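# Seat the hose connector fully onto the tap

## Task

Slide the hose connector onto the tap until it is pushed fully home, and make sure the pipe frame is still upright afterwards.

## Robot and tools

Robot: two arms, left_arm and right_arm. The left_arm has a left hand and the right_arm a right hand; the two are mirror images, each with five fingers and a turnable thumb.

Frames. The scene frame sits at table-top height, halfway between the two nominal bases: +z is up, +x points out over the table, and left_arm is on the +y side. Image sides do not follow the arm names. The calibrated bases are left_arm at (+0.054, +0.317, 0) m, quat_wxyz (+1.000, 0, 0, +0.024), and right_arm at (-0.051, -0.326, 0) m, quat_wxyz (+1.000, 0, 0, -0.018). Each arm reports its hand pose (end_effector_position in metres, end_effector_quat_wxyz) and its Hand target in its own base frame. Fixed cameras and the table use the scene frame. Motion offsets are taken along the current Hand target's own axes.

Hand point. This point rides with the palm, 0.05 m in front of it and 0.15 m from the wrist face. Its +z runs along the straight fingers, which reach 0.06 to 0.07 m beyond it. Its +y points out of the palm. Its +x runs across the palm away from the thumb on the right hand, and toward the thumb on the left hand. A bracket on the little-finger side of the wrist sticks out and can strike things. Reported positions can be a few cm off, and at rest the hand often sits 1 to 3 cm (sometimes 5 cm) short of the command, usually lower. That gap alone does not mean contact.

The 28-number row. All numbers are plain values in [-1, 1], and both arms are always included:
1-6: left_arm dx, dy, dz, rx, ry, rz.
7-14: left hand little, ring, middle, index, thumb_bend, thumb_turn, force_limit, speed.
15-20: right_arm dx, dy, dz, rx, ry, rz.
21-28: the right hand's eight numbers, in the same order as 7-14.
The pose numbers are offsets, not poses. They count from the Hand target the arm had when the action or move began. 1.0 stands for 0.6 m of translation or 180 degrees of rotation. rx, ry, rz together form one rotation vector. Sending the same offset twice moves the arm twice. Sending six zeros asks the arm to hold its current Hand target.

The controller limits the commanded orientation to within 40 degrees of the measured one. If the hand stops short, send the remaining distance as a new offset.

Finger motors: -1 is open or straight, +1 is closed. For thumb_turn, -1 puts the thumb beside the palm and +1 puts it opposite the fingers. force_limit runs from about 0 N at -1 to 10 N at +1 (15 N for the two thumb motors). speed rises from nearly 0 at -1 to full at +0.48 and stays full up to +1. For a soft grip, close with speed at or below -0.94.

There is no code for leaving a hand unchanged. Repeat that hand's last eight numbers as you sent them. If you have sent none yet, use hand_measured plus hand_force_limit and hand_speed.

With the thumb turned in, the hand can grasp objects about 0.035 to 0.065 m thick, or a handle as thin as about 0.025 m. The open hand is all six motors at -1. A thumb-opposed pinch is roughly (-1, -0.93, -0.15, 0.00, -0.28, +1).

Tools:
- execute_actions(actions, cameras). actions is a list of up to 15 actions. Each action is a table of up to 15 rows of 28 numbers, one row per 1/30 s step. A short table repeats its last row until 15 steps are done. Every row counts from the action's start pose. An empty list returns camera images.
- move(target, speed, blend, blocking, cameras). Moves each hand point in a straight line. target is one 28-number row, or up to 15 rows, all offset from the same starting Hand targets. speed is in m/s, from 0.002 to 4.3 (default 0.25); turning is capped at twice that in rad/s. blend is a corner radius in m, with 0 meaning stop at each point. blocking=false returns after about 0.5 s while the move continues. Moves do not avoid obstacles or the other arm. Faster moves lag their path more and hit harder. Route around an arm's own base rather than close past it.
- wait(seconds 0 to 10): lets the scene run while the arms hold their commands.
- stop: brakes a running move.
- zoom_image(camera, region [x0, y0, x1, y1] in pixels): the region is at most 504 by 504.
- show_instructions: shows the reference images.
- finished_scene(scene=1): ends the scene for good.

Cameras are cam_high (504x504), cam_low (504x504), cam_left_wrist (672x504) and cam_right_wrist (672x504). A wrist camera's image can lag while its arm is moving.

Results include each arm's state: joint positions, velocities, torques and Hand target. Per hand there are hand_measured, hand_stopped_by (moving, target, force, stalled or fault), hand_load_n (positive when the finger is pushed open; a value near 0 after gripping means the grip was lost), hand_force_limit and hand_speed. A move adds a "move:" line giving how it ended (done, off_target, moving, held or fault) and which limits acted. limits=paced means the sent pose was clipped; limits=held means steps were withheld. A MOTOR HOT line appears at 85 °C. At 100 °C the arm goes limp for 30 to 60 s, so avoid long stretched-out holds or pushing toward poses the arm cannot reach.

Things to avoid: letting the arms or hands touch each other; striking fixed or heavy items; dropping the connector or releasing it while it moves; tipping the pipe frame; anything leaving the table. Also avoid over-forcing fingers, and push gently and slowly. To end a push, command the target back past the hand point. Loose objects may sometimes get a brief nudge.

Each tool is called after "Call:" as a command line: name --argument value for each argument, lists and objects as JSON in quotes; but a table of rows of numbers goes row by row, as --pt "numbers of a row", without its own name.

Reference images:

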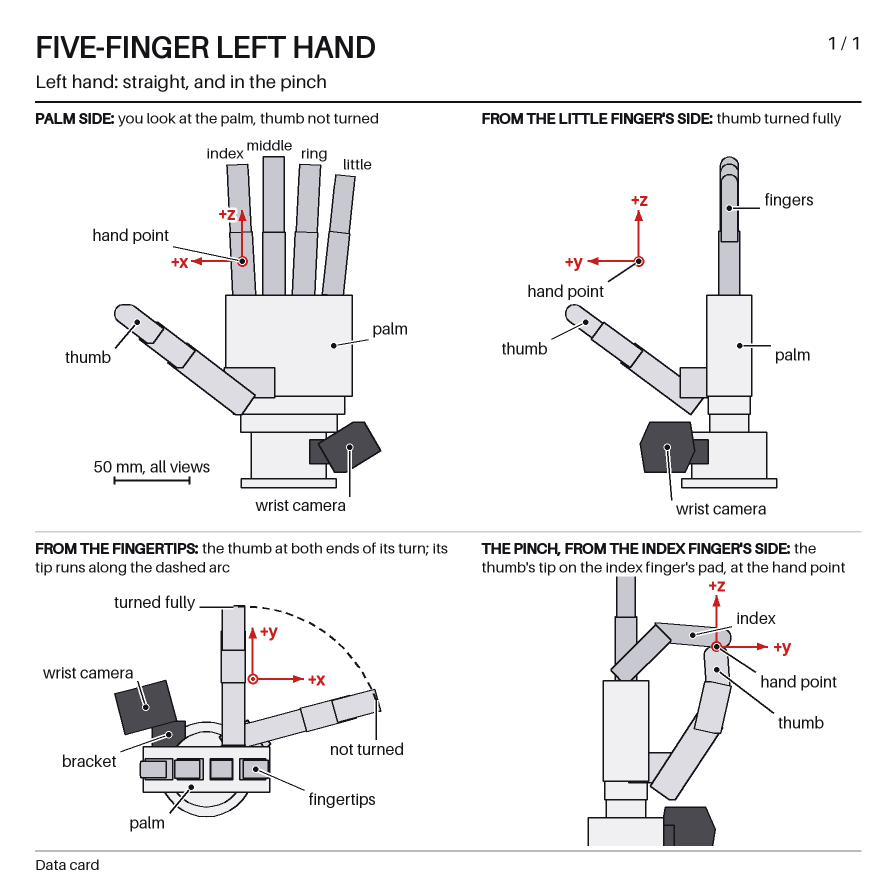

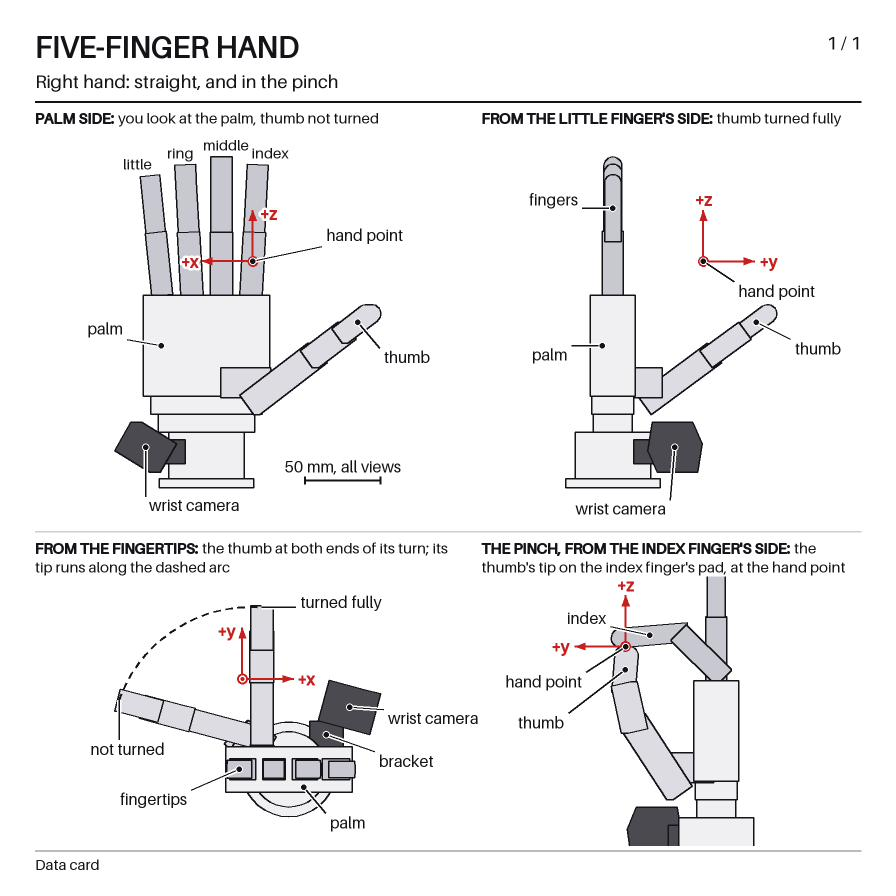

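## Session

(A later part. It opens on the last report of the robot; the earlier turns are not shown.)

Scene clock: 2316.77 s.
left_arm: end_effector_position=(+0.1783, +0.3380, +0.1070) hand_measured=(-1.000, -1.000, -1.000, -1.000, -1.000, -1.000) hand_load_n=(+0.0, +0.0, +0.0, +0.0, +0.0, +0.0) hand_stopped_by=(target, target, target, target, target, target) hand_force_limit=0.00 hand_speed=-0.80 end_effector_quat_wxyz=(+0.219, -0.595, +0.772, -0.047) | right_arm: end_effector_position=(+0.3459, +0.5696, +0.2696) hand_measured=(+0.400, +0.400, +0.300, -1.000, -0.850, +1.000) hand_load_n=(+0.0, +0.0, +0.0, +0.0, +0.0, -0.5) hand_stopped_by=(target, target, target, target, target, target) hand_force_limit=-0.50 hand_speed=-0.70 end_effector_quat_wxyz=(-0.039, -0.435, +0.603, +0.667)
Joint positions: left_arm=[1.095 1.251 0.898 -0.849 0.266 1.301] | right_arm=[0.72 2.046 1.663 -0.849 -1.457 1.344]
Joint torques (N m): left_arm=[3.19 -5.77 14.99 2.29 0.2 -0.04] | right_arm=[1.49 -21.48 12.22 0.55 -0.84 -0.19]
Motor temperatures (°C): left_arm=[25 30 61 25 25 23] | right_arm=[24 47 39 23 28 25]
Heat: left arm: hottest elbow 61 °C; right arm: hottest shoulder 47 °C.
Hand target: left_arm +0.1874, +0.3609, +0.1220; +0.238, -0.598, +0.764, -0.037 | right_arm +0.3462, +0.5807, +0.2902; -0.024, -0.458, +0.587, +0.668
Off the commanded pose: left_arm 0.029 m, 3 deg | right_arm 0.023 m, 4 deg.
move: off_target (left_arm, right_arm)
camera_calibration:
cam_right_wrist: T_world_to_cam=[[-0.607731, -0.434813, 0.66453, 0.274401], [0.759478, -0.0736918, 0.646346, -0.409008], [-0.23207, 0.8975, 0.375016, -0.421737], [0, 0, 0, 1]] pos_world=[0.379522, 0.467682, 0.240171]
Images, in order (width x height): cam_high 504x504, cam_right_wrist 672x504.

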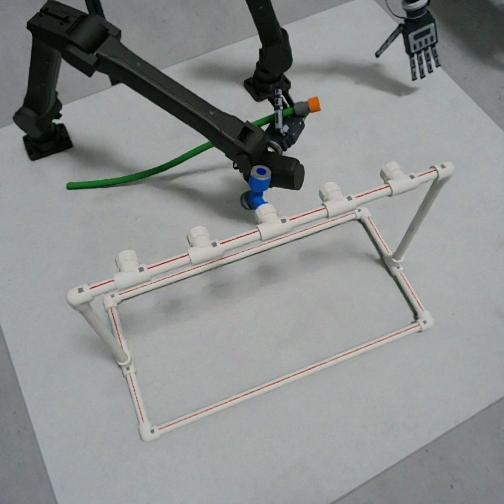

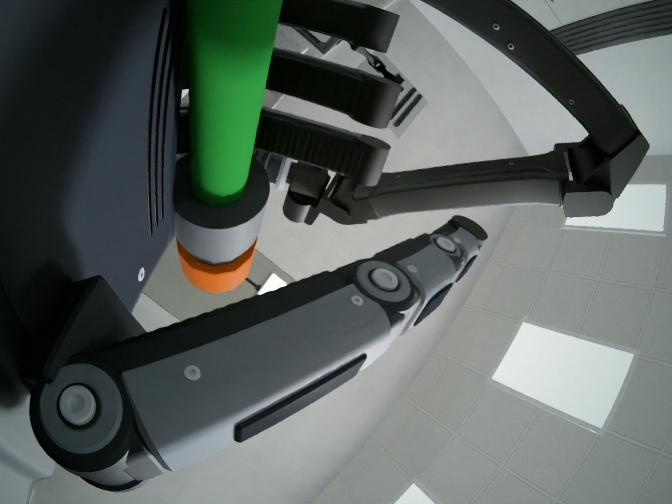

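Call:
zoom_image --camera "cam_right_wrist" --region '[130, 80, 410, 320]'

Call:
zoom_image --camera "cam_high" --region '[240, 70, 340, 170]'

Scaled by 1.800 from the camera's 672x504 image, which has a finer 960x720 frame.

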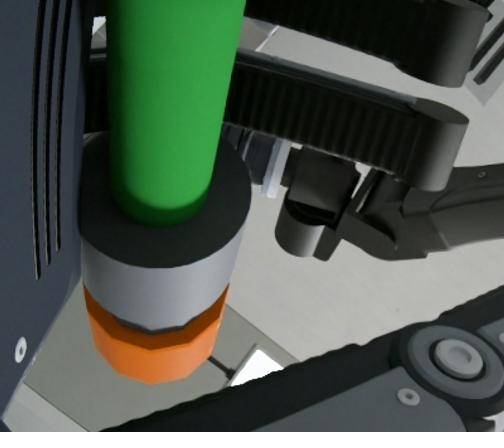

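Scaled by 5.040.

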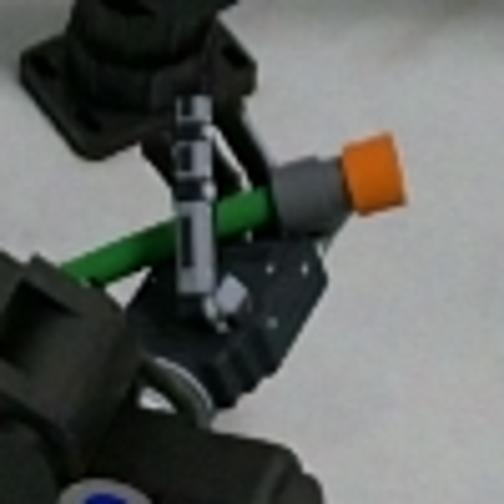

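Call:
move --target '[0,0,0,0,0,0,-1,-1,-1,-1,-1,-1,0,-0.8, -0.03,0.05,0,0,0,-0.19,0.4,0.4,0.3,-1,-0.85,1,-0.5,-0.7]' --speed 0.15 --cameras '["cam_high","cam_right_wrist"]'

Scene clock: 2364.87 s.
left_arm: end_effector_position=(+0.1783, +0.3380, +0.1070) hand_measured=(-1.000, -1.000, -1.000, -1.000, -1.000, -1.000) hand_load_n=(+0.0, +0.0, +0.0, +0.0, +0.0, +0.0) hand_stopped_by=(target, target, target, target, target, target) hand_force_limit=0.00 hand_speed=-0.80 end_effector_quat_wxyz=(+0.219, -0.595, +0.772, -0.047) | right_arm: end_effector_position=(+0.3423, +0.5720, +0.3029) hand_measured=(+0.400, +0.400, +0.300, -1.000, -0.850, +1.000) hand_load_n=(+0.0, +0.0, +0.0, +0.0, -0.5, -0.5) hand_stopped_by=(target, target, target, target, target, target) hand_force_limit=-0.50 hand_speed=-0.70 end_effector_quat_wxyz=(-0.163, +0.588, -0.451, -0.651)
Joint positions: left_arm=[1.095 1.251 0.898 -0.849 0.266 1.301] | right_arm=[0.727 2.067 1.813 -0.806 -1.457 0.922]
Joint torques (N m): left_arm=[3.19 -5.77 14.99 2.29 0.19 -0.04] | right_arm=[1.26 -22.71 12.85 0.76 -0.81 -0.15]
Motor temperatures (°C): left_arm=[25 30 61 25 25 23] | right_arm=[24 45 42 23 27 25]
Heat: left arm: hottest elbow 61 °C; right arm: hottest shoulder 45 °C.
Hand target: left_arm +0.1874, +0.3609, +0.1220; +0.238, -0.598, +0.764, -0.037 | right_arm +0.3413, +0.5817, +0.3246; -0.174, +0.610, -0.426, -0.645
Off the commanded pose: left_arm 0.029 m, 3 deg | right_arm 0.024 m, 4 deg.
move: off_target (left_arm, right_arm)
camera_calibration:
cam_right_wrist: T_world_to_cam=[[-0.768262, -0.625585, 0.135713, 0.575395], [0.419748, -0.332243, 0.844646, -0.223538], [-0.483308, 0.705874, 0.517837, -0.284922], [0, 0, 0, 1]] pos_world=[0.398178, 0.486809, 0.258264]
Images, in order (width x height): cam_high 504x504, cam_right_wrist 672x504.

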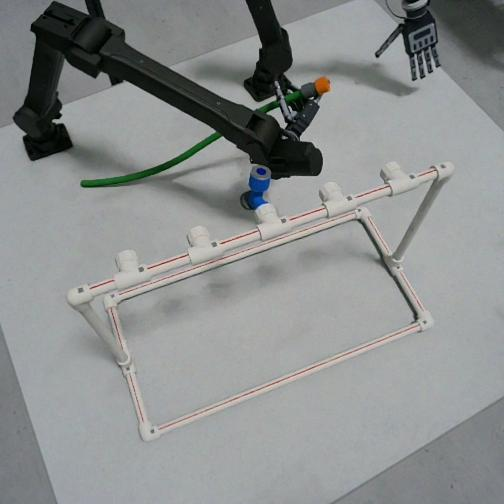

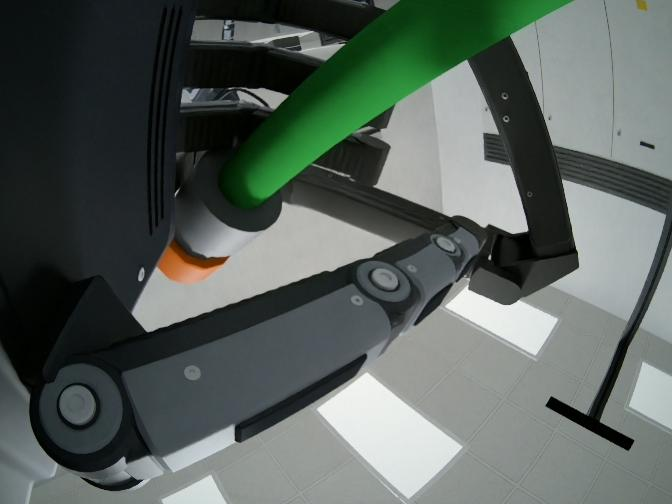

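Call:
zoom_image --camera "cam_right_wrist" --region '[130, 0, 480, 320]'

Call:
zoom_image --camera "cam_high" --region '[240, 60, 350, 170]'

Scaled by 1.440 from the camera's 672x504 image, which has a finer 960x720 frame.

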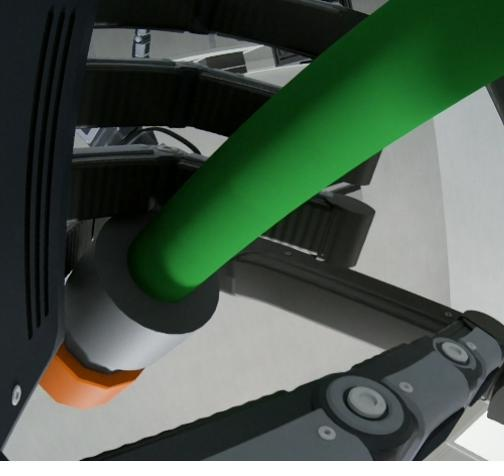

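Scaled by 4.582.

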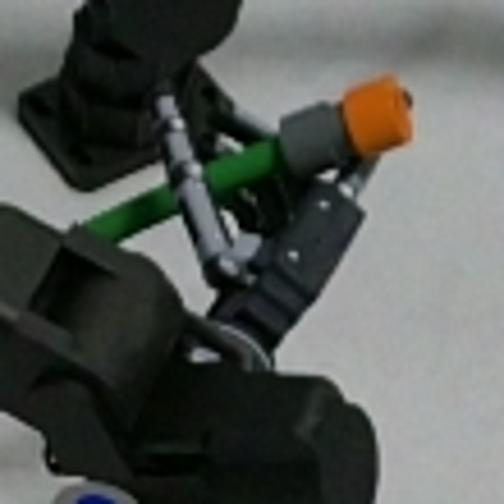

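Call:
move --pt "0 0 0 0 0 0 -1 -1 -1 -1 -1 -1 0 -0.8 0 0 0 0 0 0.19 0.4 0.4 0.3 -1 -0.85 1 -0.5 -0.7" --pt "0 0 0 0 0 0 -1 -1 -1 -1 -1 -1 0 -0.8 0 0 0 0 0 0.19 0.9 0.9 0.8 -1 -0.85 1 -0.5 -0.7" --speed 0.15 --cameras '["cam_high","cam_right_wrist"]'

Scene clock: 2459.57 s.
left_arm: end_effector_position=(+0.1783, +0.3380, +0.1070) hand_measured=(-1.000, -1.000, -1.000, -1.000, -1.000, -1.000) hand_load_n=(+0.0, +0.0, +0.0, +0.0, +0.0, +0.0) hand_stopped_by=(target, target, target, target, target, target) hand_force_limit=0.00 hand_speed=-0.80 end_effector_quat_wxyz=(+0.219, -0.595, +0.772, -0.047) | right_arm: end_effector_position=(+0.3517, +0.5809, +0.3001) hand_measured=(+0.900, +0.900, +0.800, -1.000, -0.850, +1.000) hand_load_n=(+0.0, +0.0, +0.5, +0.0, +0.0, +0.0) hand_stopped_by=(target, target, target, target, target, target) hand_force_limit=-0.50 hand_speed=-0.70 end_effector_quat_wxyz=(-0.035, -0.446, +0.597, +0.666)
Joint positions: left_arm=[1.095 1.251 0.898 -0.849 0.266 1.301] | right_arm=[0.727 2.067 1.789 -1.005 -1.455 1.271]
Joint torques (N m): left_arm=[3.25 -5.83 14.99 2.29 0.19 -0.04] | right_arm=[1.32 -25.82 7.68 1.46 -0.85 0.12]
Motor temperatures (°C): left_arm=[25 30 61 25 25 23] | right_arm=[23 44 50 23 27 25]
Heat: left arm: hottest elbow 61 °C; right arm: hottest elbow 50 °C.
Hand target: left_arm +0.1874, +0.3609, +0.1220; +0.238, -0.598, +0.764, -0.037 | right_arm +0.3415, +0.5815, +0.3247; -0.024, -0.458, +0.587, +0.668
Off the commanded pose: left_arm 0.029 m, 3 deg | right_arm 0.027 m, 2 deg.
move: off_target (left_arm, right_arm); target 2's new numbers were sent with right_arm's hand 0.026 m and 2 deg from that target
camera_calibration:
cam_right_wrist: T_world_to_cam=[[-0.614141, -0.450163, 0.648216, 0.278613], [0.747909, -0.0697965, 0.660121, -0.434708], [-0.251919, 0.890214, 0.379546, -0.432109], [0, 0, 0, 1]] pos_world=[0.387373, 0.47975, 0.270363]
Images, in order (width x height): cam_high 504x504, cam_right_wrist 672x504.

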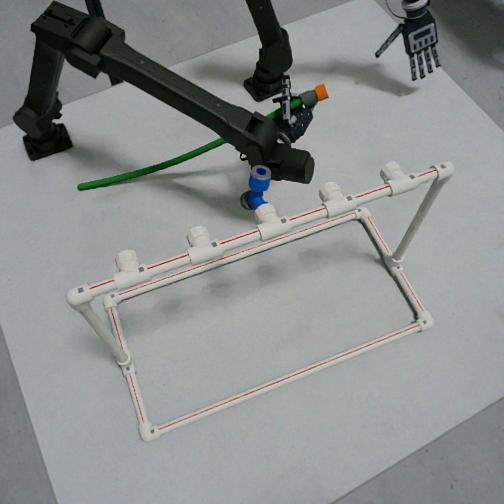

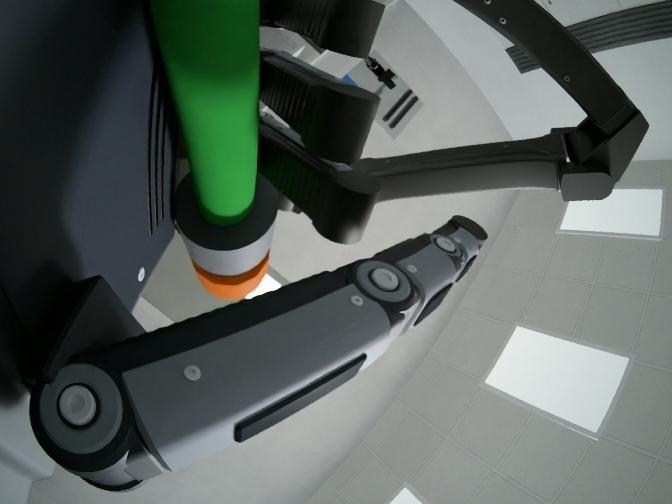

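Call:
move --pt "0 0 0 0 0 0 -1 -1 -1 -1 -1 -1 0 -0.8 -0.14 0.2 -0.03 0 0 -0.06 0.9 0.9 0.8 -1 -0.85 1 -0.5 -0.7" --pt "0 0 0 0 0 0 -1 -1 -1 -1 -1 -1 0 -0.8 -0.18 0.25 0 0 0 -0.24 0.9 0.9 0.8 -1 -0.85 1 -0.5 -0.7" --speed 0.15 --blend '[0.03,0]' --cameras '["cam_high","cam_right_wrist"]'

Scene clock: 2488.00 s.
left_arm: end_effector_position=(+0.1783, +0.3380, +0.1070) hand_measured=(-1.000, -1.000, -1.000, -1.000, -1.000, -1.000) hand_load_n=(+0.0, +0.0, +0.0, +0.0, -0.5, +0.0) hand_stopped_by=(target, target, target, target, target, target) hand_force_limit=0.00 hand_speed=-0.80 end_effector_quat_wxyz=(+0.219, -0.595, +0.772, -0.047) | right_arm: end_effector_position=(+0.3372, +0.5942, +0.4845) hand_measured=(+0.900, +0.900, +0.800, -1.000, -0.850, +1.000) hand_load_n=(+0.0, +0.0, +2.0, +0.0, +0.0, +0.0) hand_stopped_by=(target, target, target, target, target, target) hand_force_limit=-0.50 hand_speed=-0.70 end_effector_quat_wxyz=(-0.209, +0.619, -0.406, -0.639)
Joint positions: left_arm=[1.095 1.251 0.898 -0.849 0.266 1.301] | right_arm=[0.756 2.082 2.31 -1.088 -1.445 0.978]
Joint torques (N m): left_arm=[3.19 -5.77 14.98 2.3 0.19 -0.04] | right_arm=[1.44 -23.3 13.49 1.07 -0.67 -0.19]
Motor temperatures (°C): left_arm=[25 30 62 25 25 23] | right_arm=[23 45 46 23 27 25]
Heat: left arm: hottest elbow 62 °C; right arm: hottest elbow 46 °C.
Hand target: left_arm +0.1874, +0.3609, +0.1220; +0.238, -0.598, +0.764, -0.037 | right_arm +0.3282, +0.5965, +0.5084; -0.224, +0.642, -0.377, -0.630
Off the commanded pose: left_arm 0.029 m, 3 deg | right_arm 0.026 m, 5 deg.
move: off_target (left_arm, right_arm)
camera_calibration:
cam_right_wrist: T_world_to_cam=[[-0.764533, -0.644517, -0.00937499, 0.640957], [0.331193, -0.405259, 0.852101, -0.29777], [-0.552993, 0.648354, 0.523293, -0.342084], [0, 0, 0, 1]] pos_world=[0.399482, 0.514226, 0.438749]
Images, in order (width x height): cam_high 504x504, cam_right_wrist 672x504.

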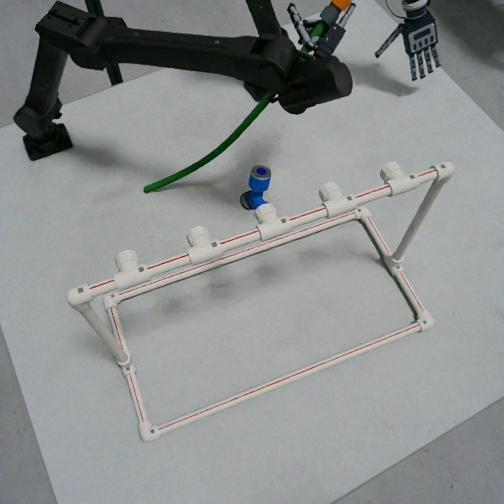

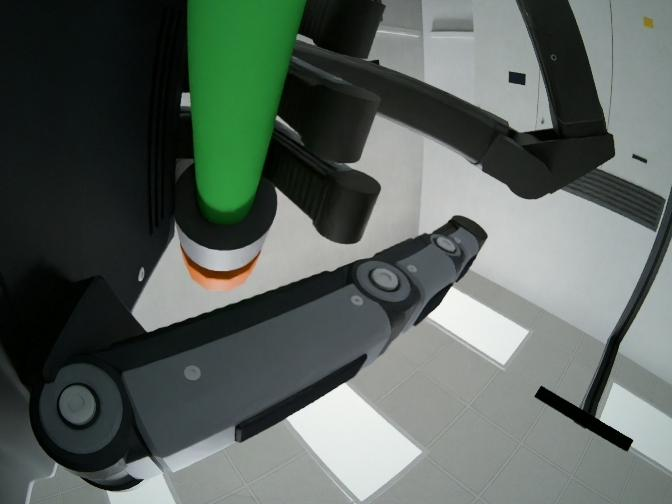

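Call:
move --target '[0,0,0,0,0,0,-1,-1,-1,-1,-1,-1,0,-0.8, -0.05,0.05,0,0,0,-0.24,0.9,0.9,0.8,-1,-0.85,1,-0.5,-0.7]' --speed 0.15 --cameras '["cam_high","cam_right_wrist","cam_low"]'

Scene clock: 2499.57 s.
left_arm: end_effector_position=(+0.1783, +0.3380, +0.1070) hand_measured=(-1.000, -1.000, -1.000, -1.000, -1.000, -1.000) hand_load_n=(+0.0, +0.0, +0.0, +0.0, +0.0, +0.0) hand_stopped_by=(target, target, target, target, target, target) hand_force_limit=0.00 hand_speed=-0.80 end_effector_quat_wxyz=(+0.219, -0.595, +0.772, -0.047) | right_arm: end_effector_position=(+0.3166, +0.5837, +0.5245) hand_measured=(+0.900, +0.900, +0.800, -1.000, -0.850, +1.000) hand_load_n=(+0.0, +0.0, +4.5, +0.0, +0.5, -0.5) hand_stopped_by=(target, target, target, target, target, target) hand_force_limit=-0.50 hand_speed=-0.70 end_effector_quat_wxyz=(-0.436, +0.719, -0.151, -0.521)
Joint positions: left_arm=[1.095 1.251 0.898 -0.849 0.266 1.301] | right_arm=[0.769 2.131 2.595 -1.118 -1.442 0.431]
Joint torques (N m): left_arm=[3.19 -5.77 14.98 2.29 0.19 -0.04] | right_arm=[1.2 -23.59 12.83 1.22 -0.54 -0.24]
Motor temperatures (°C): left_arm=[25 30 62 25 25 23] | right_arm=[23 45 46 23 27 25]
Heat: left arm: hottest elbow 62 °C; right arm: hottest elbow 46 °C.
Hand target: left_arm +0.1874, +0.3609, +0.1220; +0.238, -0.598, +0.764, -0.037 | right_arm +0.3075, +0.5840, +0.5434; -0.440, +0.735, -0.114, -0.503
Off the commanded pose: left_arm 0.029 m, 3 deg | right_arm 0.021 m, 5 deg.
move: off_target (left_arm, right_arm)
camera_calibration:
cam_right_wrist: T_world_to_cam=[[-0.517671, -0.508746, -0.687891, 0.817327], [-0.0823717, -0.770636, 0.63193, 0.130386], [-0.851605, 0.383795, 0.35703, -0.0313436], [0, 0, 0, 1]] pos_world=[0.407155, 0.528321, 0.491028]
Images, in order (width x height): cam_high 504x504, cam_low 504x504, cam_right_wrist 672x504.

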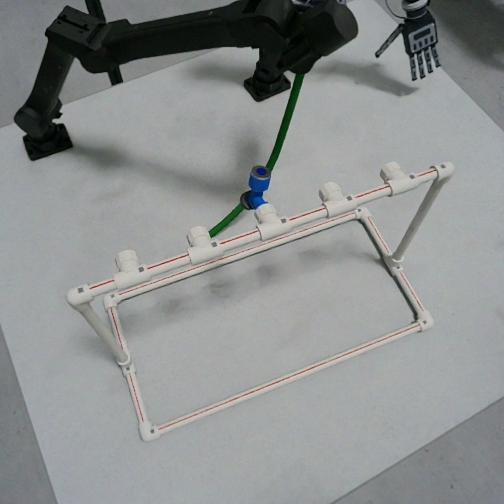

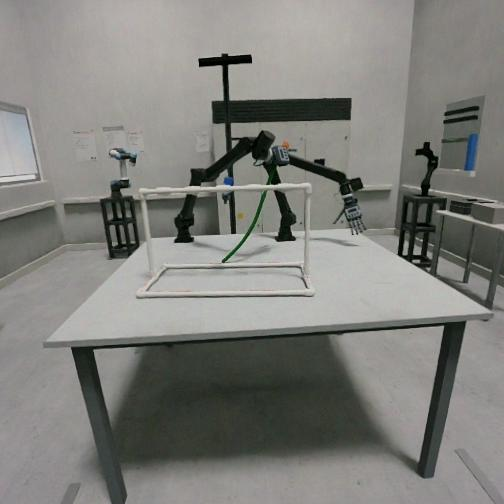

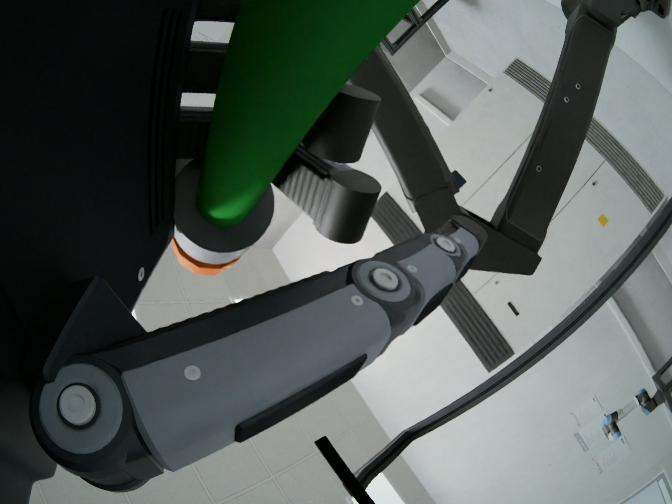

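Call:
zoom_image --camera "cam_right_wrist" --region '[130, 80, 410, 320]'

Call:
zoom_image --camera "cam_low" --region '[220, 110, 320, 210]'

Scaled by 1.800 from the camera's 672x504 image, which has a finer 960x720 frame.

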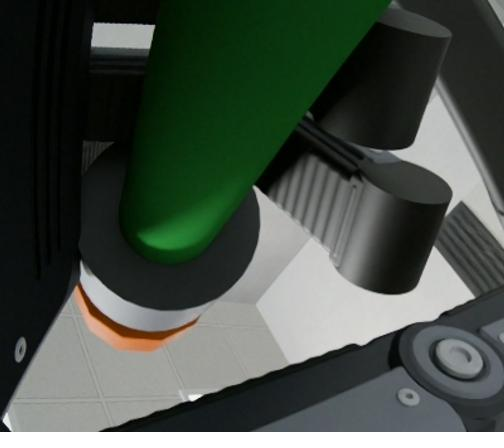

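Scaled by 5.040.

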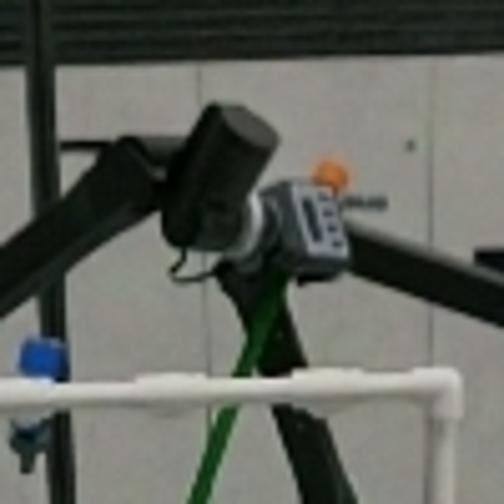

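Call:
move --target '[0,0,0,0,0,0,-1,-1,-1,-1,-1,-1,0,-0.8, 0,0,0,0,0,0.22,0.9,0.9,0.8,-1,-0.85,1,-0.5,-0.7]' --speed 0.15 --cameras '["cam_high","cam_right_wrist","cam_low"]'

Call:
zoom_image --camera "cam_right_wrist" --region '[130, 0, 410, 320]'

Call:
zoom_image --camera "cam_low" --region '[220, 110, 320, 210]'

Scene clock: 2585.90 s.
left_arm: end_effector_position=(+0.1783, +0.3380, +0.1070) hand_measured=(-1.000, -1.000, -1.000, -1.000, -1.000, -1.000) hand_load_n=(+0.0, +0.0, +0.0, +0.0, +0.0, +0.0) hand_stopped_by=(target, target, target, target, target, target) hand_force_limit=0.00 hand_speed=-0.80 end_effector_quat_wxyz=(+0.219, -0.595, +0.772, -0.047) | right_arm: end_effector_position=(+0.3112, +0.5806, +0.5431) hand_measured=(+0.900, +0.900, +0.800, -1.000, -0.850, +1.000) hand_load_n=(+0.0, +0.0, +0.5, +0.0, +0.0, -0.5) hand_stopped_by=(target, target, target, target, target, target) hand_force_limit=-0.50 hand_speed=-0.70 end_effector_quat_wxyz=(-0.255, +0.655, -0.351, -0.618)
Joint positions: left_arm=[1.095 1.251 0.898 -0.849 0.266 1.301] | right_arm=[0.769 2.132 2.595 -1.375 -1.438 0.765]
Joint torques (N m): left_arm=[3.14 -5.77 14.99 2.3 0.2 -0.04] | right_arm=[0.97 -22.89 8.09 0.72 -0.67 0.16]
Motor temperatures (°C): left_arm=[25 30 62 25 25 23] | right_arm=[23 44 46 23 26 25]
Heat: left arm: hottest elbow 62 °C; right arm: hottest elbow 46 °C.
Hand target: left_arm +0.1874, +0.3609, +0.1220; +0.238, -0.598, +0.764, -0.037 | right_arm +0.3076, +0.5840, +0.5434; -0.243, +0.653, -0.357, -0.622
Off the commanded pose: left_arm 0.029 m, 3 deg | right_arm 0.005 m, 2 deg.
move: off_target (left_arm)
camera_calibration:
cam_right_wrist: T_world_to_cam=[[-0.733342, -0.65851, -0.169039, 0.698007], [0.232562, -0.476617, 0.847792, -0.270073], [-0.638847, 0.58241, 0.502667, -0.302004], [0, 0, 0, 1]] pos_world=[0.381752, 0.506813, 0.498764]
Images, in order (width x height): cam_high 504x504, cam_low 504x504, cam_right_wrist 672x504.

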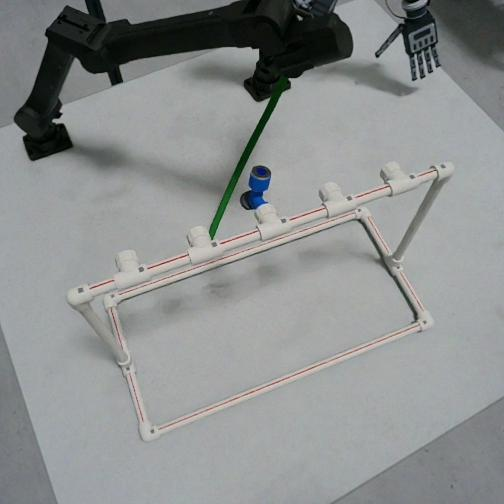

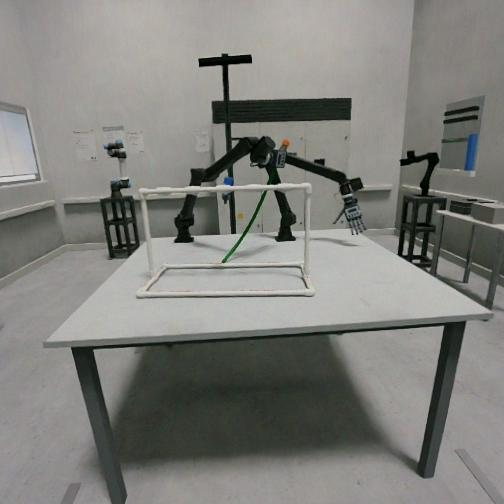

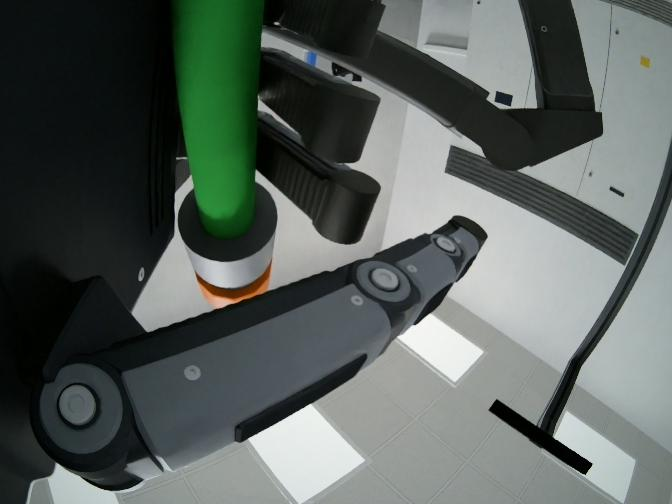

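Scaled by 1.575 from the camera's 672x504 image, which has a finer 960x720 frame.

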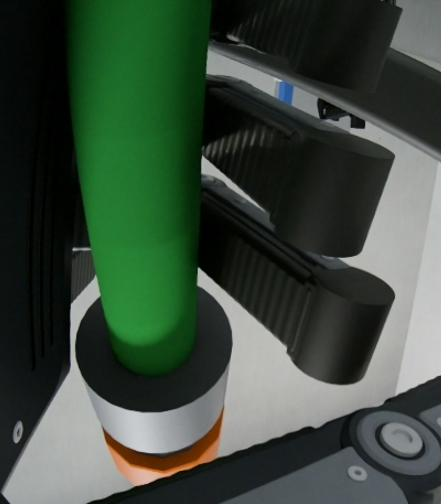

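Scaled by 5.040.

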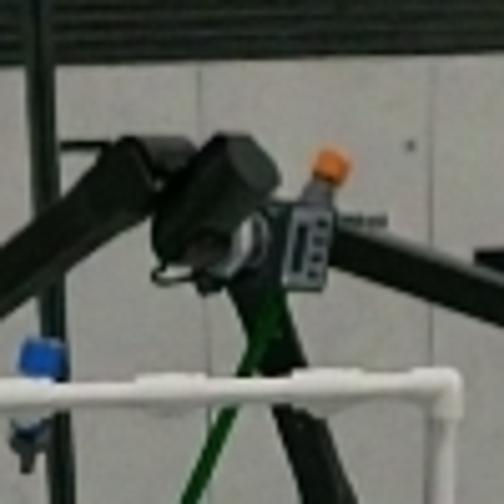

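Call:
move --target '[0,0,0,0,0,0,-1,-1,-1,-1,-1,-1,0,-0.8, -0.18,0.023,-0.02,0,0,0,0.9,0.9,0.8,-1,-0.85,1,-0.5,-0.7]' --speed 0.12 --cameras '["cam_right_wrist","cam_low"]'

Call:
zoom_image --camera "cam_low" --region '[220, 90, 320, 190]'

Scene clock: 2606.67 s.
left_arm: end_effector_position=(+0.1783, +0.3380, +0.1070) hand_measured=(-1.000, -1.000, -1.000, -1.000, -1.000, -1.000) hand_load_n=(+0.0, +0.0, +0.0, +0.0, +0.0, +0.0) hand_stopped_by=(target, target, target, target, target, target) hand_force_limit=0.00 hand_speed=-0.80 end_effector_quat_wxyz=(+0.219, -0.595, +0.772, -0.047) | right_arm: end_effector_position=(+0.3196, +0.5888, +0.6311) hand_measured=(+0.900, +0.900, +0.800, -1.000, -0.850, +1.000) hand_load_n=(+0.0, +0.0, +0.0, +0.0, +0.0, +0.0) hand_stopped_by=(target, target, target, target, target, target) hand_force_limit=-0.50 hand_speed=-0.70 end_effector_quat_wxyz=(-0.246, +0.617, -0.381, -0.643)
Joint positions: left_arm=[1.095 1.251 0.898 -0.849 0.266 1.301] | right_arm=[0.769 2.207 2.872 -1.092 -1.442 1.335]
Joint torques (N m): left_arm=[3.19 -5.77 14.97 2.29 0.19 -0.04] | right_arm=[1.03 -23.36 11.67 2.32 -0.59 0.2]
Motor temperatures (°C): left_arm=[25 30 62 25 25 23] | right_arm=[23 44 45 23 26 25]
Heat: left arm: hottest elbow 62 °C; right arm: hottest elbow 45 °C.
Hand target: left_arm +0.1874, +0.3609, +0.1220; +0.238, -0.598, +0.764, -0.037 | right_arm +0.3077, +0.5837, +0.6529; -0.243, +0.653, -0.357, -0.622
Off the commanded pose: left_arm 0.029 m, 3 deg | right_arm 0.025 m, 5 deg.
elbow stopped short (right arm): the move would have taken joint 3 (elbow) straighter than the controller allows.
move: off_target (left_arm, right_arm)
camera_calibration:
cam_right_wrist: T_world_to_cam=[[-0.773401, -0.628046, -0.0860747, 0.66694], [0.295599, -0.477418, 0.827462, -0.349541], [-0.560778, 0.614516, 0.554886, -0.422499], [0, 0, 0, 1]] pos_world=[0.382208, 0.511624, 0.581077]
Images, in order (width x height): cam_low 504x504, cam_right_wrist 672x504.

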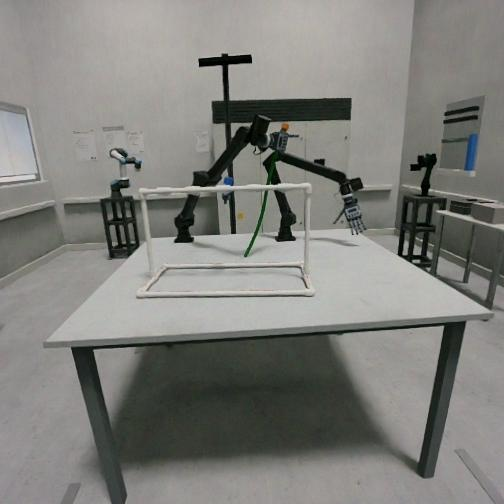

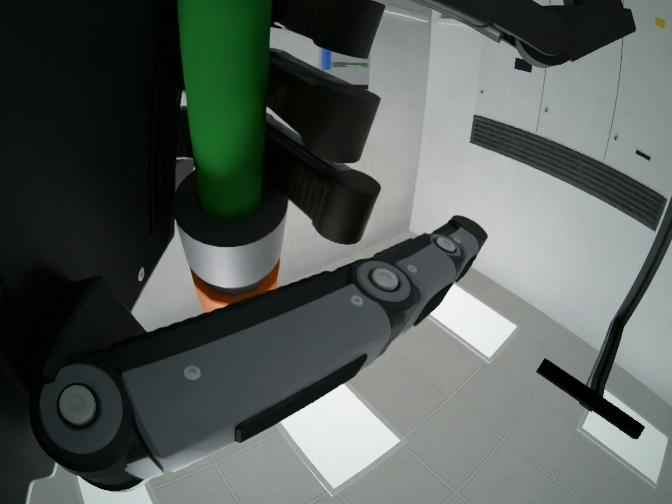

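Scaled by 5.040.

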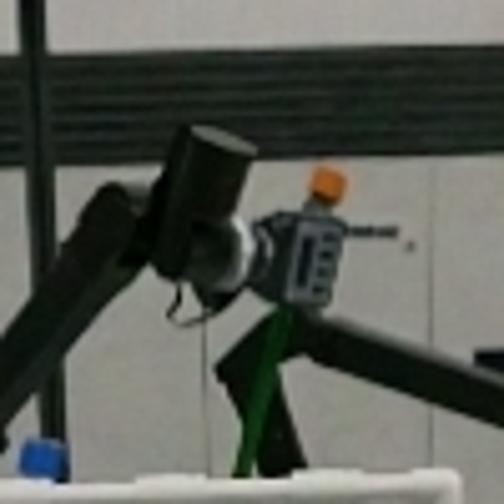

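Call:
move --target '[0,0,0,0,0,0,-1,-1,-1,-1,-1,-1,0,-0.8, 0,0,0,0,0,0,1,1,0.9,0.6,0.0,1,-0.1,-0.8]' --cameras '["cam_right_wrist"]'

Call:
zoom_image --camera "cam_right_wrist" --region '[130, 0, 480, 350]'

Scene clock: 2624.23 s.
left_arm: end_effector_position=(+0.1783, +0.3380, +0.1070) hand_measured=(-1.000, -1.000, -1.000, -1.000, -1.000, -1.000) hand_load_n=(+0.0, +0.0, +0.0, +0.0, +0.0, +0.0) hand_stopped_by=(target, target, target, target, target, target) hand_force_limit=0.00 hand_speed=-0.80 end_effector_quat_wxyz=(+0.219, -0.595, +0.772, -0.047) | right_arm: end_effector_position=(+0.3196, +0.5887, +0.6328) hand_measured=(+1.000, +1.000, +0.900, +0.600, -0.504, +1.000) hand_load_n=(+0.0, +0.0, +0.5, +0.5, +6.5, +2.0) hand_stopped_by=(target, target, target, target, force, target) hand_force_limit=-0.10 hand_speed=-0.80 end_effector_quat_wxyz=(-0.247, +0.617, -0.380, -0.643)
Joint positions: left_arm=[1.095 1.251 0.898 -0.849 0.266 1.301] | right_arm=[0.769 2.208 2.875 -1.079 -1.444 1.347]
Joint torques (N m): left_arm=[3.25 -5.77 14.99 2.3 0.19 -0.04] | right_arm=[1.03 -23.12 11.33 2.33 -0.55 0.19]
Motor temperatures (°C): left_arm=[25 30 62 25 25 23] | right_arm=[23 44 47 23 26 25]
Heat: left arm: hottest elbow 62 °C; right arm: hottest elbow 47 °C.
Hand target: left_arm +0.1874, +0.3609, +0.1220; +0.238, -0.598, +0.764, -0.037 | right_arm +0.3077, +0.5838, +0.6529; -0.243, +0.653, -0.357, -0.622
Off the commanded pose: left_arm 0.029 m, 3 deg | right_arm 0.024 m, 5 deg.
elbow stopped short (right arm): the move would have taken joint 3 (elbow) straighter than the controller allows.
move: off_target (left_arm, right_arm)
camera_calibration:
cam_right_wrist: T_world_to_cam=[[-0.772452, -0.6288, -0.0890391, 0.669093], [0.295735, -0.48023, 0.825785, -0.348391], [-0.562013, 0.611547, 0.556913, -0.422535], [0, 0, 0, 1]] pos_world=[0.382404, 0.511819, 0.582586]
Images, in order (width x height): cam_right_wrist 672x504.

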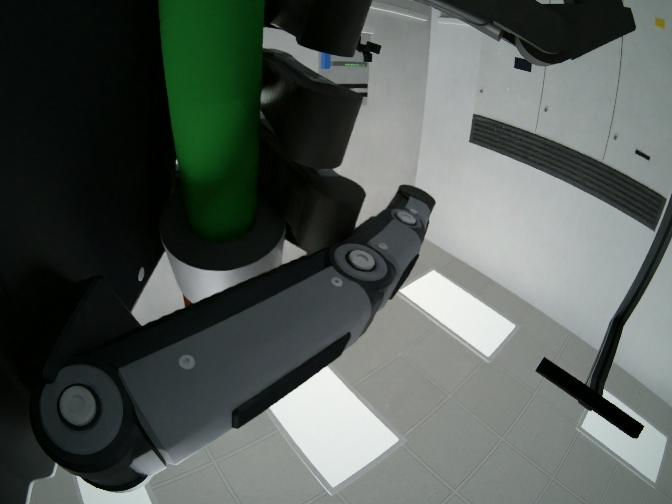

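Scaled by 1.440 from the camera's 672x504 image, which has a finer 960x720 frame.

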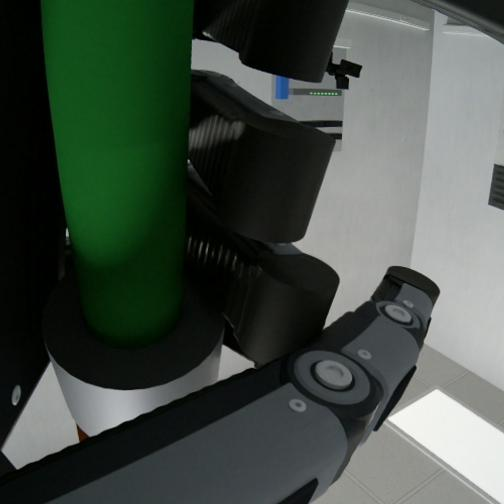

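Call:
move --target '[0,0,0,0,0,0,-1,-1,-1,-1,-1,-1,0,-0.8, 0,0,0,0,0,0,1,1,0.97,1.0,0.0,1,0.1,-0.8]' --cameras '["cam_right_wrist","cam_high"]'

Call:
zoom_image --camera "cam_right_wrist" --region '[130, 0, 480, 350]'

Scene clock: 2637.03 s.
left_arm: end_effector_position=(+0.1783, +0.3380, +0.1070) hand_measured=(-1.000, -1.000, -1.000, -1.000, -1.000, -1.000) hand_load_n=(+0.0, +0.0, +0.5, +0.0, +0.0, +0.0) hand_stopped_by=(target, target, target, target, target, target) hand_force_limit=0.00 hand_speed=-0.80 end_effector_quat_wxyz=(+0.219, -0.595, +0.772, -0.047) | right_arm: end_effector_position=(+0.3192, +0.5882, +0.6344) hand_measured=(+1.000, +1.000, +0.914, +0.948, -0.504, +1.000) hand_load_n=(+0.0, +0.0, +10.0, +6.0, +6.5, +1.0) hand_stopped_by=(target, target, force, force, force, target) hand_force_limit=0.10 hand_speed=-0.80 end_effector_quat_wxyz=(-0.247, +0.617, -0.379, -0.644)
Joint positions: left_arm=[1.095 1.251 0.898 -0.849 0.266 1.301] | right_arm=[0.769 2.208 2.878 -1.074 -1.445 1.354]
Joint torques (N m): left_arm=[3.25 -5.77 14.99 2.3 0.19 -0.04] | right_arm=[1.08 -23.36 11.12 2.36 -0.52 0.14]
Motor temperatures (°C): left_arm=[25 30 62 25 25 23] | right_arm=[23 45 46 23 26 25]
Heat: left arm: hottest elbow 62 °C; right arm: hottest elbow 46 °C.
Hand target: left_arm +0.1874, +0.3609, +0.1220; +0.238, -0.598, +0.764, -0.037 | right_arm +0.3078, +0.5837, +0.6529; -0.244, +0.653, -0.357, -0.622
Off the commanded pose: left_arm 0.029 m, 3 deg | right_arm 0.022 m, 5 deg.
elbow stopped short (right arm): the move would have taken joint 3 (elbow) straighter than the controller allows.
move: off_target (left_arm, right_arm)
camera_calibration:
cam_right_wrist: T_world_to_cam=[[-0.772048, -0.629145, -0.0901016, 0.669306], [0.296073, -0.481466, 0.824943, -0.348713], [-0.56239, 0.610219, 0.557988, -0.423157], [0, 0, 0, 1]] pos_world=[0.382002, 0.511416, 0.584091]
Images, in order (width x height): cam_high 504x504, cam_right_wrist 672x504.

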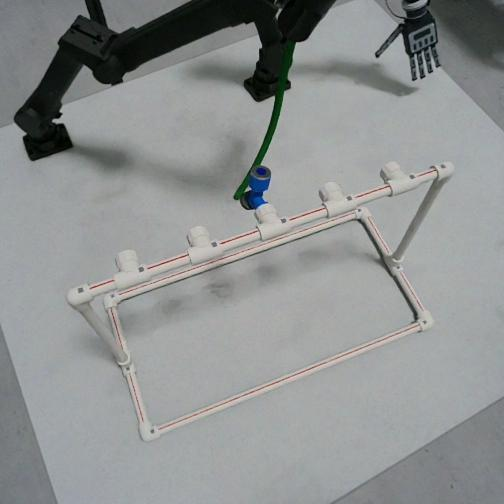

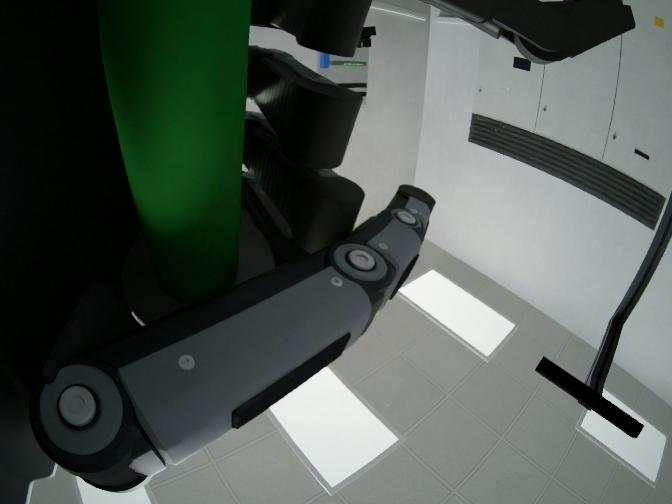

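Scaled by 1.440 from the camera's 672x504 image, which has a finer 960x720 frame.

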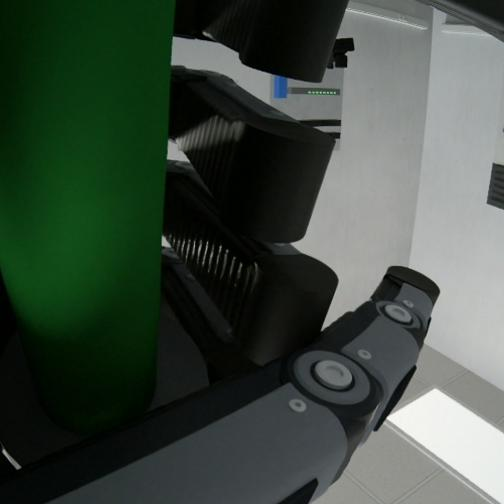

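Call:
wait --seconds 0.2 --cameras '["cam_low","cam_right_wrist","cam_left_wrist"]'

Call:
zoom_image --camera "cam_low" --region '[220, 90, 320, 190]'

Scene clock: 2653.47 s.
left_arm: end_effector_position=(+0.1783, +0.3380, +0.1070) hand_measured=(-1.000, -1.000, -1.000, -1.000, -1.000, -1.000) hand_load_n=(+0.0, +0.0, +0.0, +0.0, +0.0, +0.0) hand_stopped_by=(target, target, target, target, target, target) hand_force_limit=0.00 hand_speed=-0.80 end_effector_quat_wxyz=(+0.219, -0.595, +0.772, -0.047) | right_arm: end_effector_position=(+0.3192, +0.5882, +0.6345) hand_measured=(+1.000, +1.000, +0.914, +0.948, -0.504, +1.000) hand_load_n=(+0.0, +0.0, +10.0, +6.0, +6.5, +1.0) hand_stopped_by=(target, target, force, force, force, target) hand_force_limit=0.10 hand_speed=-0.80 end_effector_quat_wxyz=(-0.247, +0.617, -0.379, -0.644)
Joint positions: left_arm=[1.095 1.251 0.898 -0.849 0.266 1.301] | right_arm=[0.769 2.208 2.878 -1.074 -1.445 1.355]
Joint torques (N m): left_arm=[3.19 -5.71 14.98 2.3 0.19 -0.04] | right_arm=[1.08 -23.3 11.12 2.3 -0.53 0.15]
Motor temperatures (°C): left_arm=[25 30 62 25 25 23] | right_arm=[23 45 48 23 26 25]
Heat: left arm: hottest elbow 62 °C; right arm: hottest elbow 48 °C.
Hand target: left_arm +0.1874, +0.3609, +0.1220; +0.238, -0.598, +0.764, -0.037 | right_arm +0.3078, +0.5837, +0.6529; -0.243, +0.653, -0.357, -0.622
Off the commanded pose: left_arm 0.029 m, 3 deg | right_arm 0.022 m, 5 deg.
wait: 0.20 s; at rest from the start
camera_calibration:
cam_left_wrist: T_world_to_cam=[[0.843651, -0.477712, 0.245038, -0.0150121], [-0.50365, -0.862282, 0.0529808, 0.393318], [0.185982, -0.16811, -0.968065, 0.242355], [0, 0, 0, 1]] pos_world=[0.165686, 0.372722, 0.217455]
cam_right_wrist: T_world_to_cam=[[-0.77211, -0.629179, -0.0893279, 0.668896], [0.296624, -0.48113, 0.824942, -0.349095], [-0.562014, 0.610449, 0.558115, -0.423492], [0, 0, 0, 1]] pos_world=[0.382003, 0.511416, 0.584091]
Images, in order (width x height): cam_low 504x504, cam_left_wrist 672x504, cam_right_wrist 672x504.

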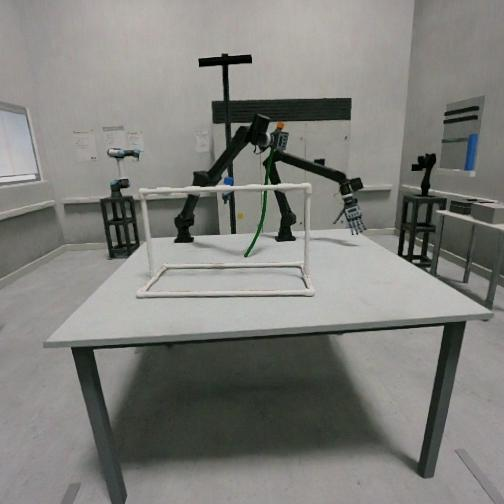

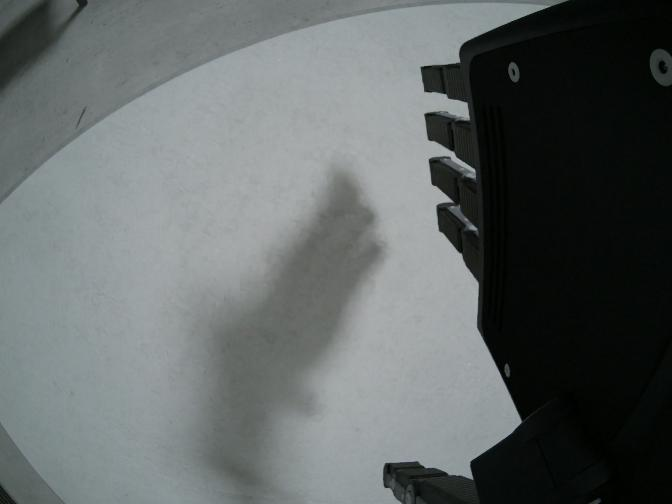

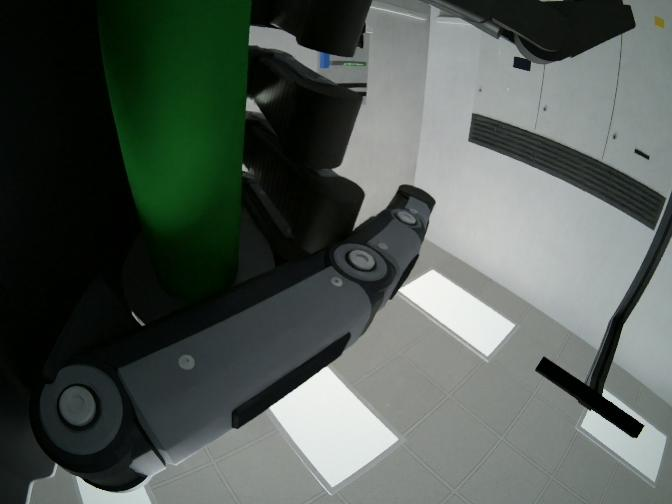

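Scaled by 5.040.

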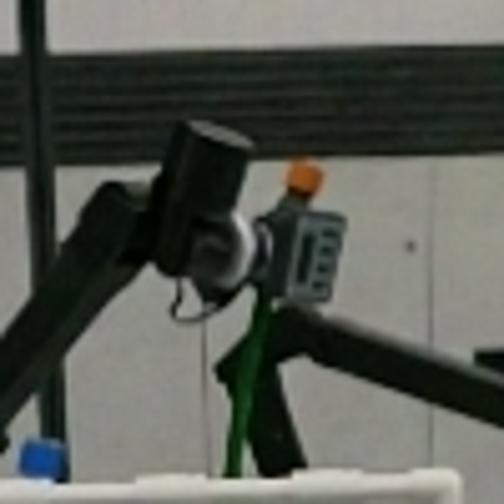

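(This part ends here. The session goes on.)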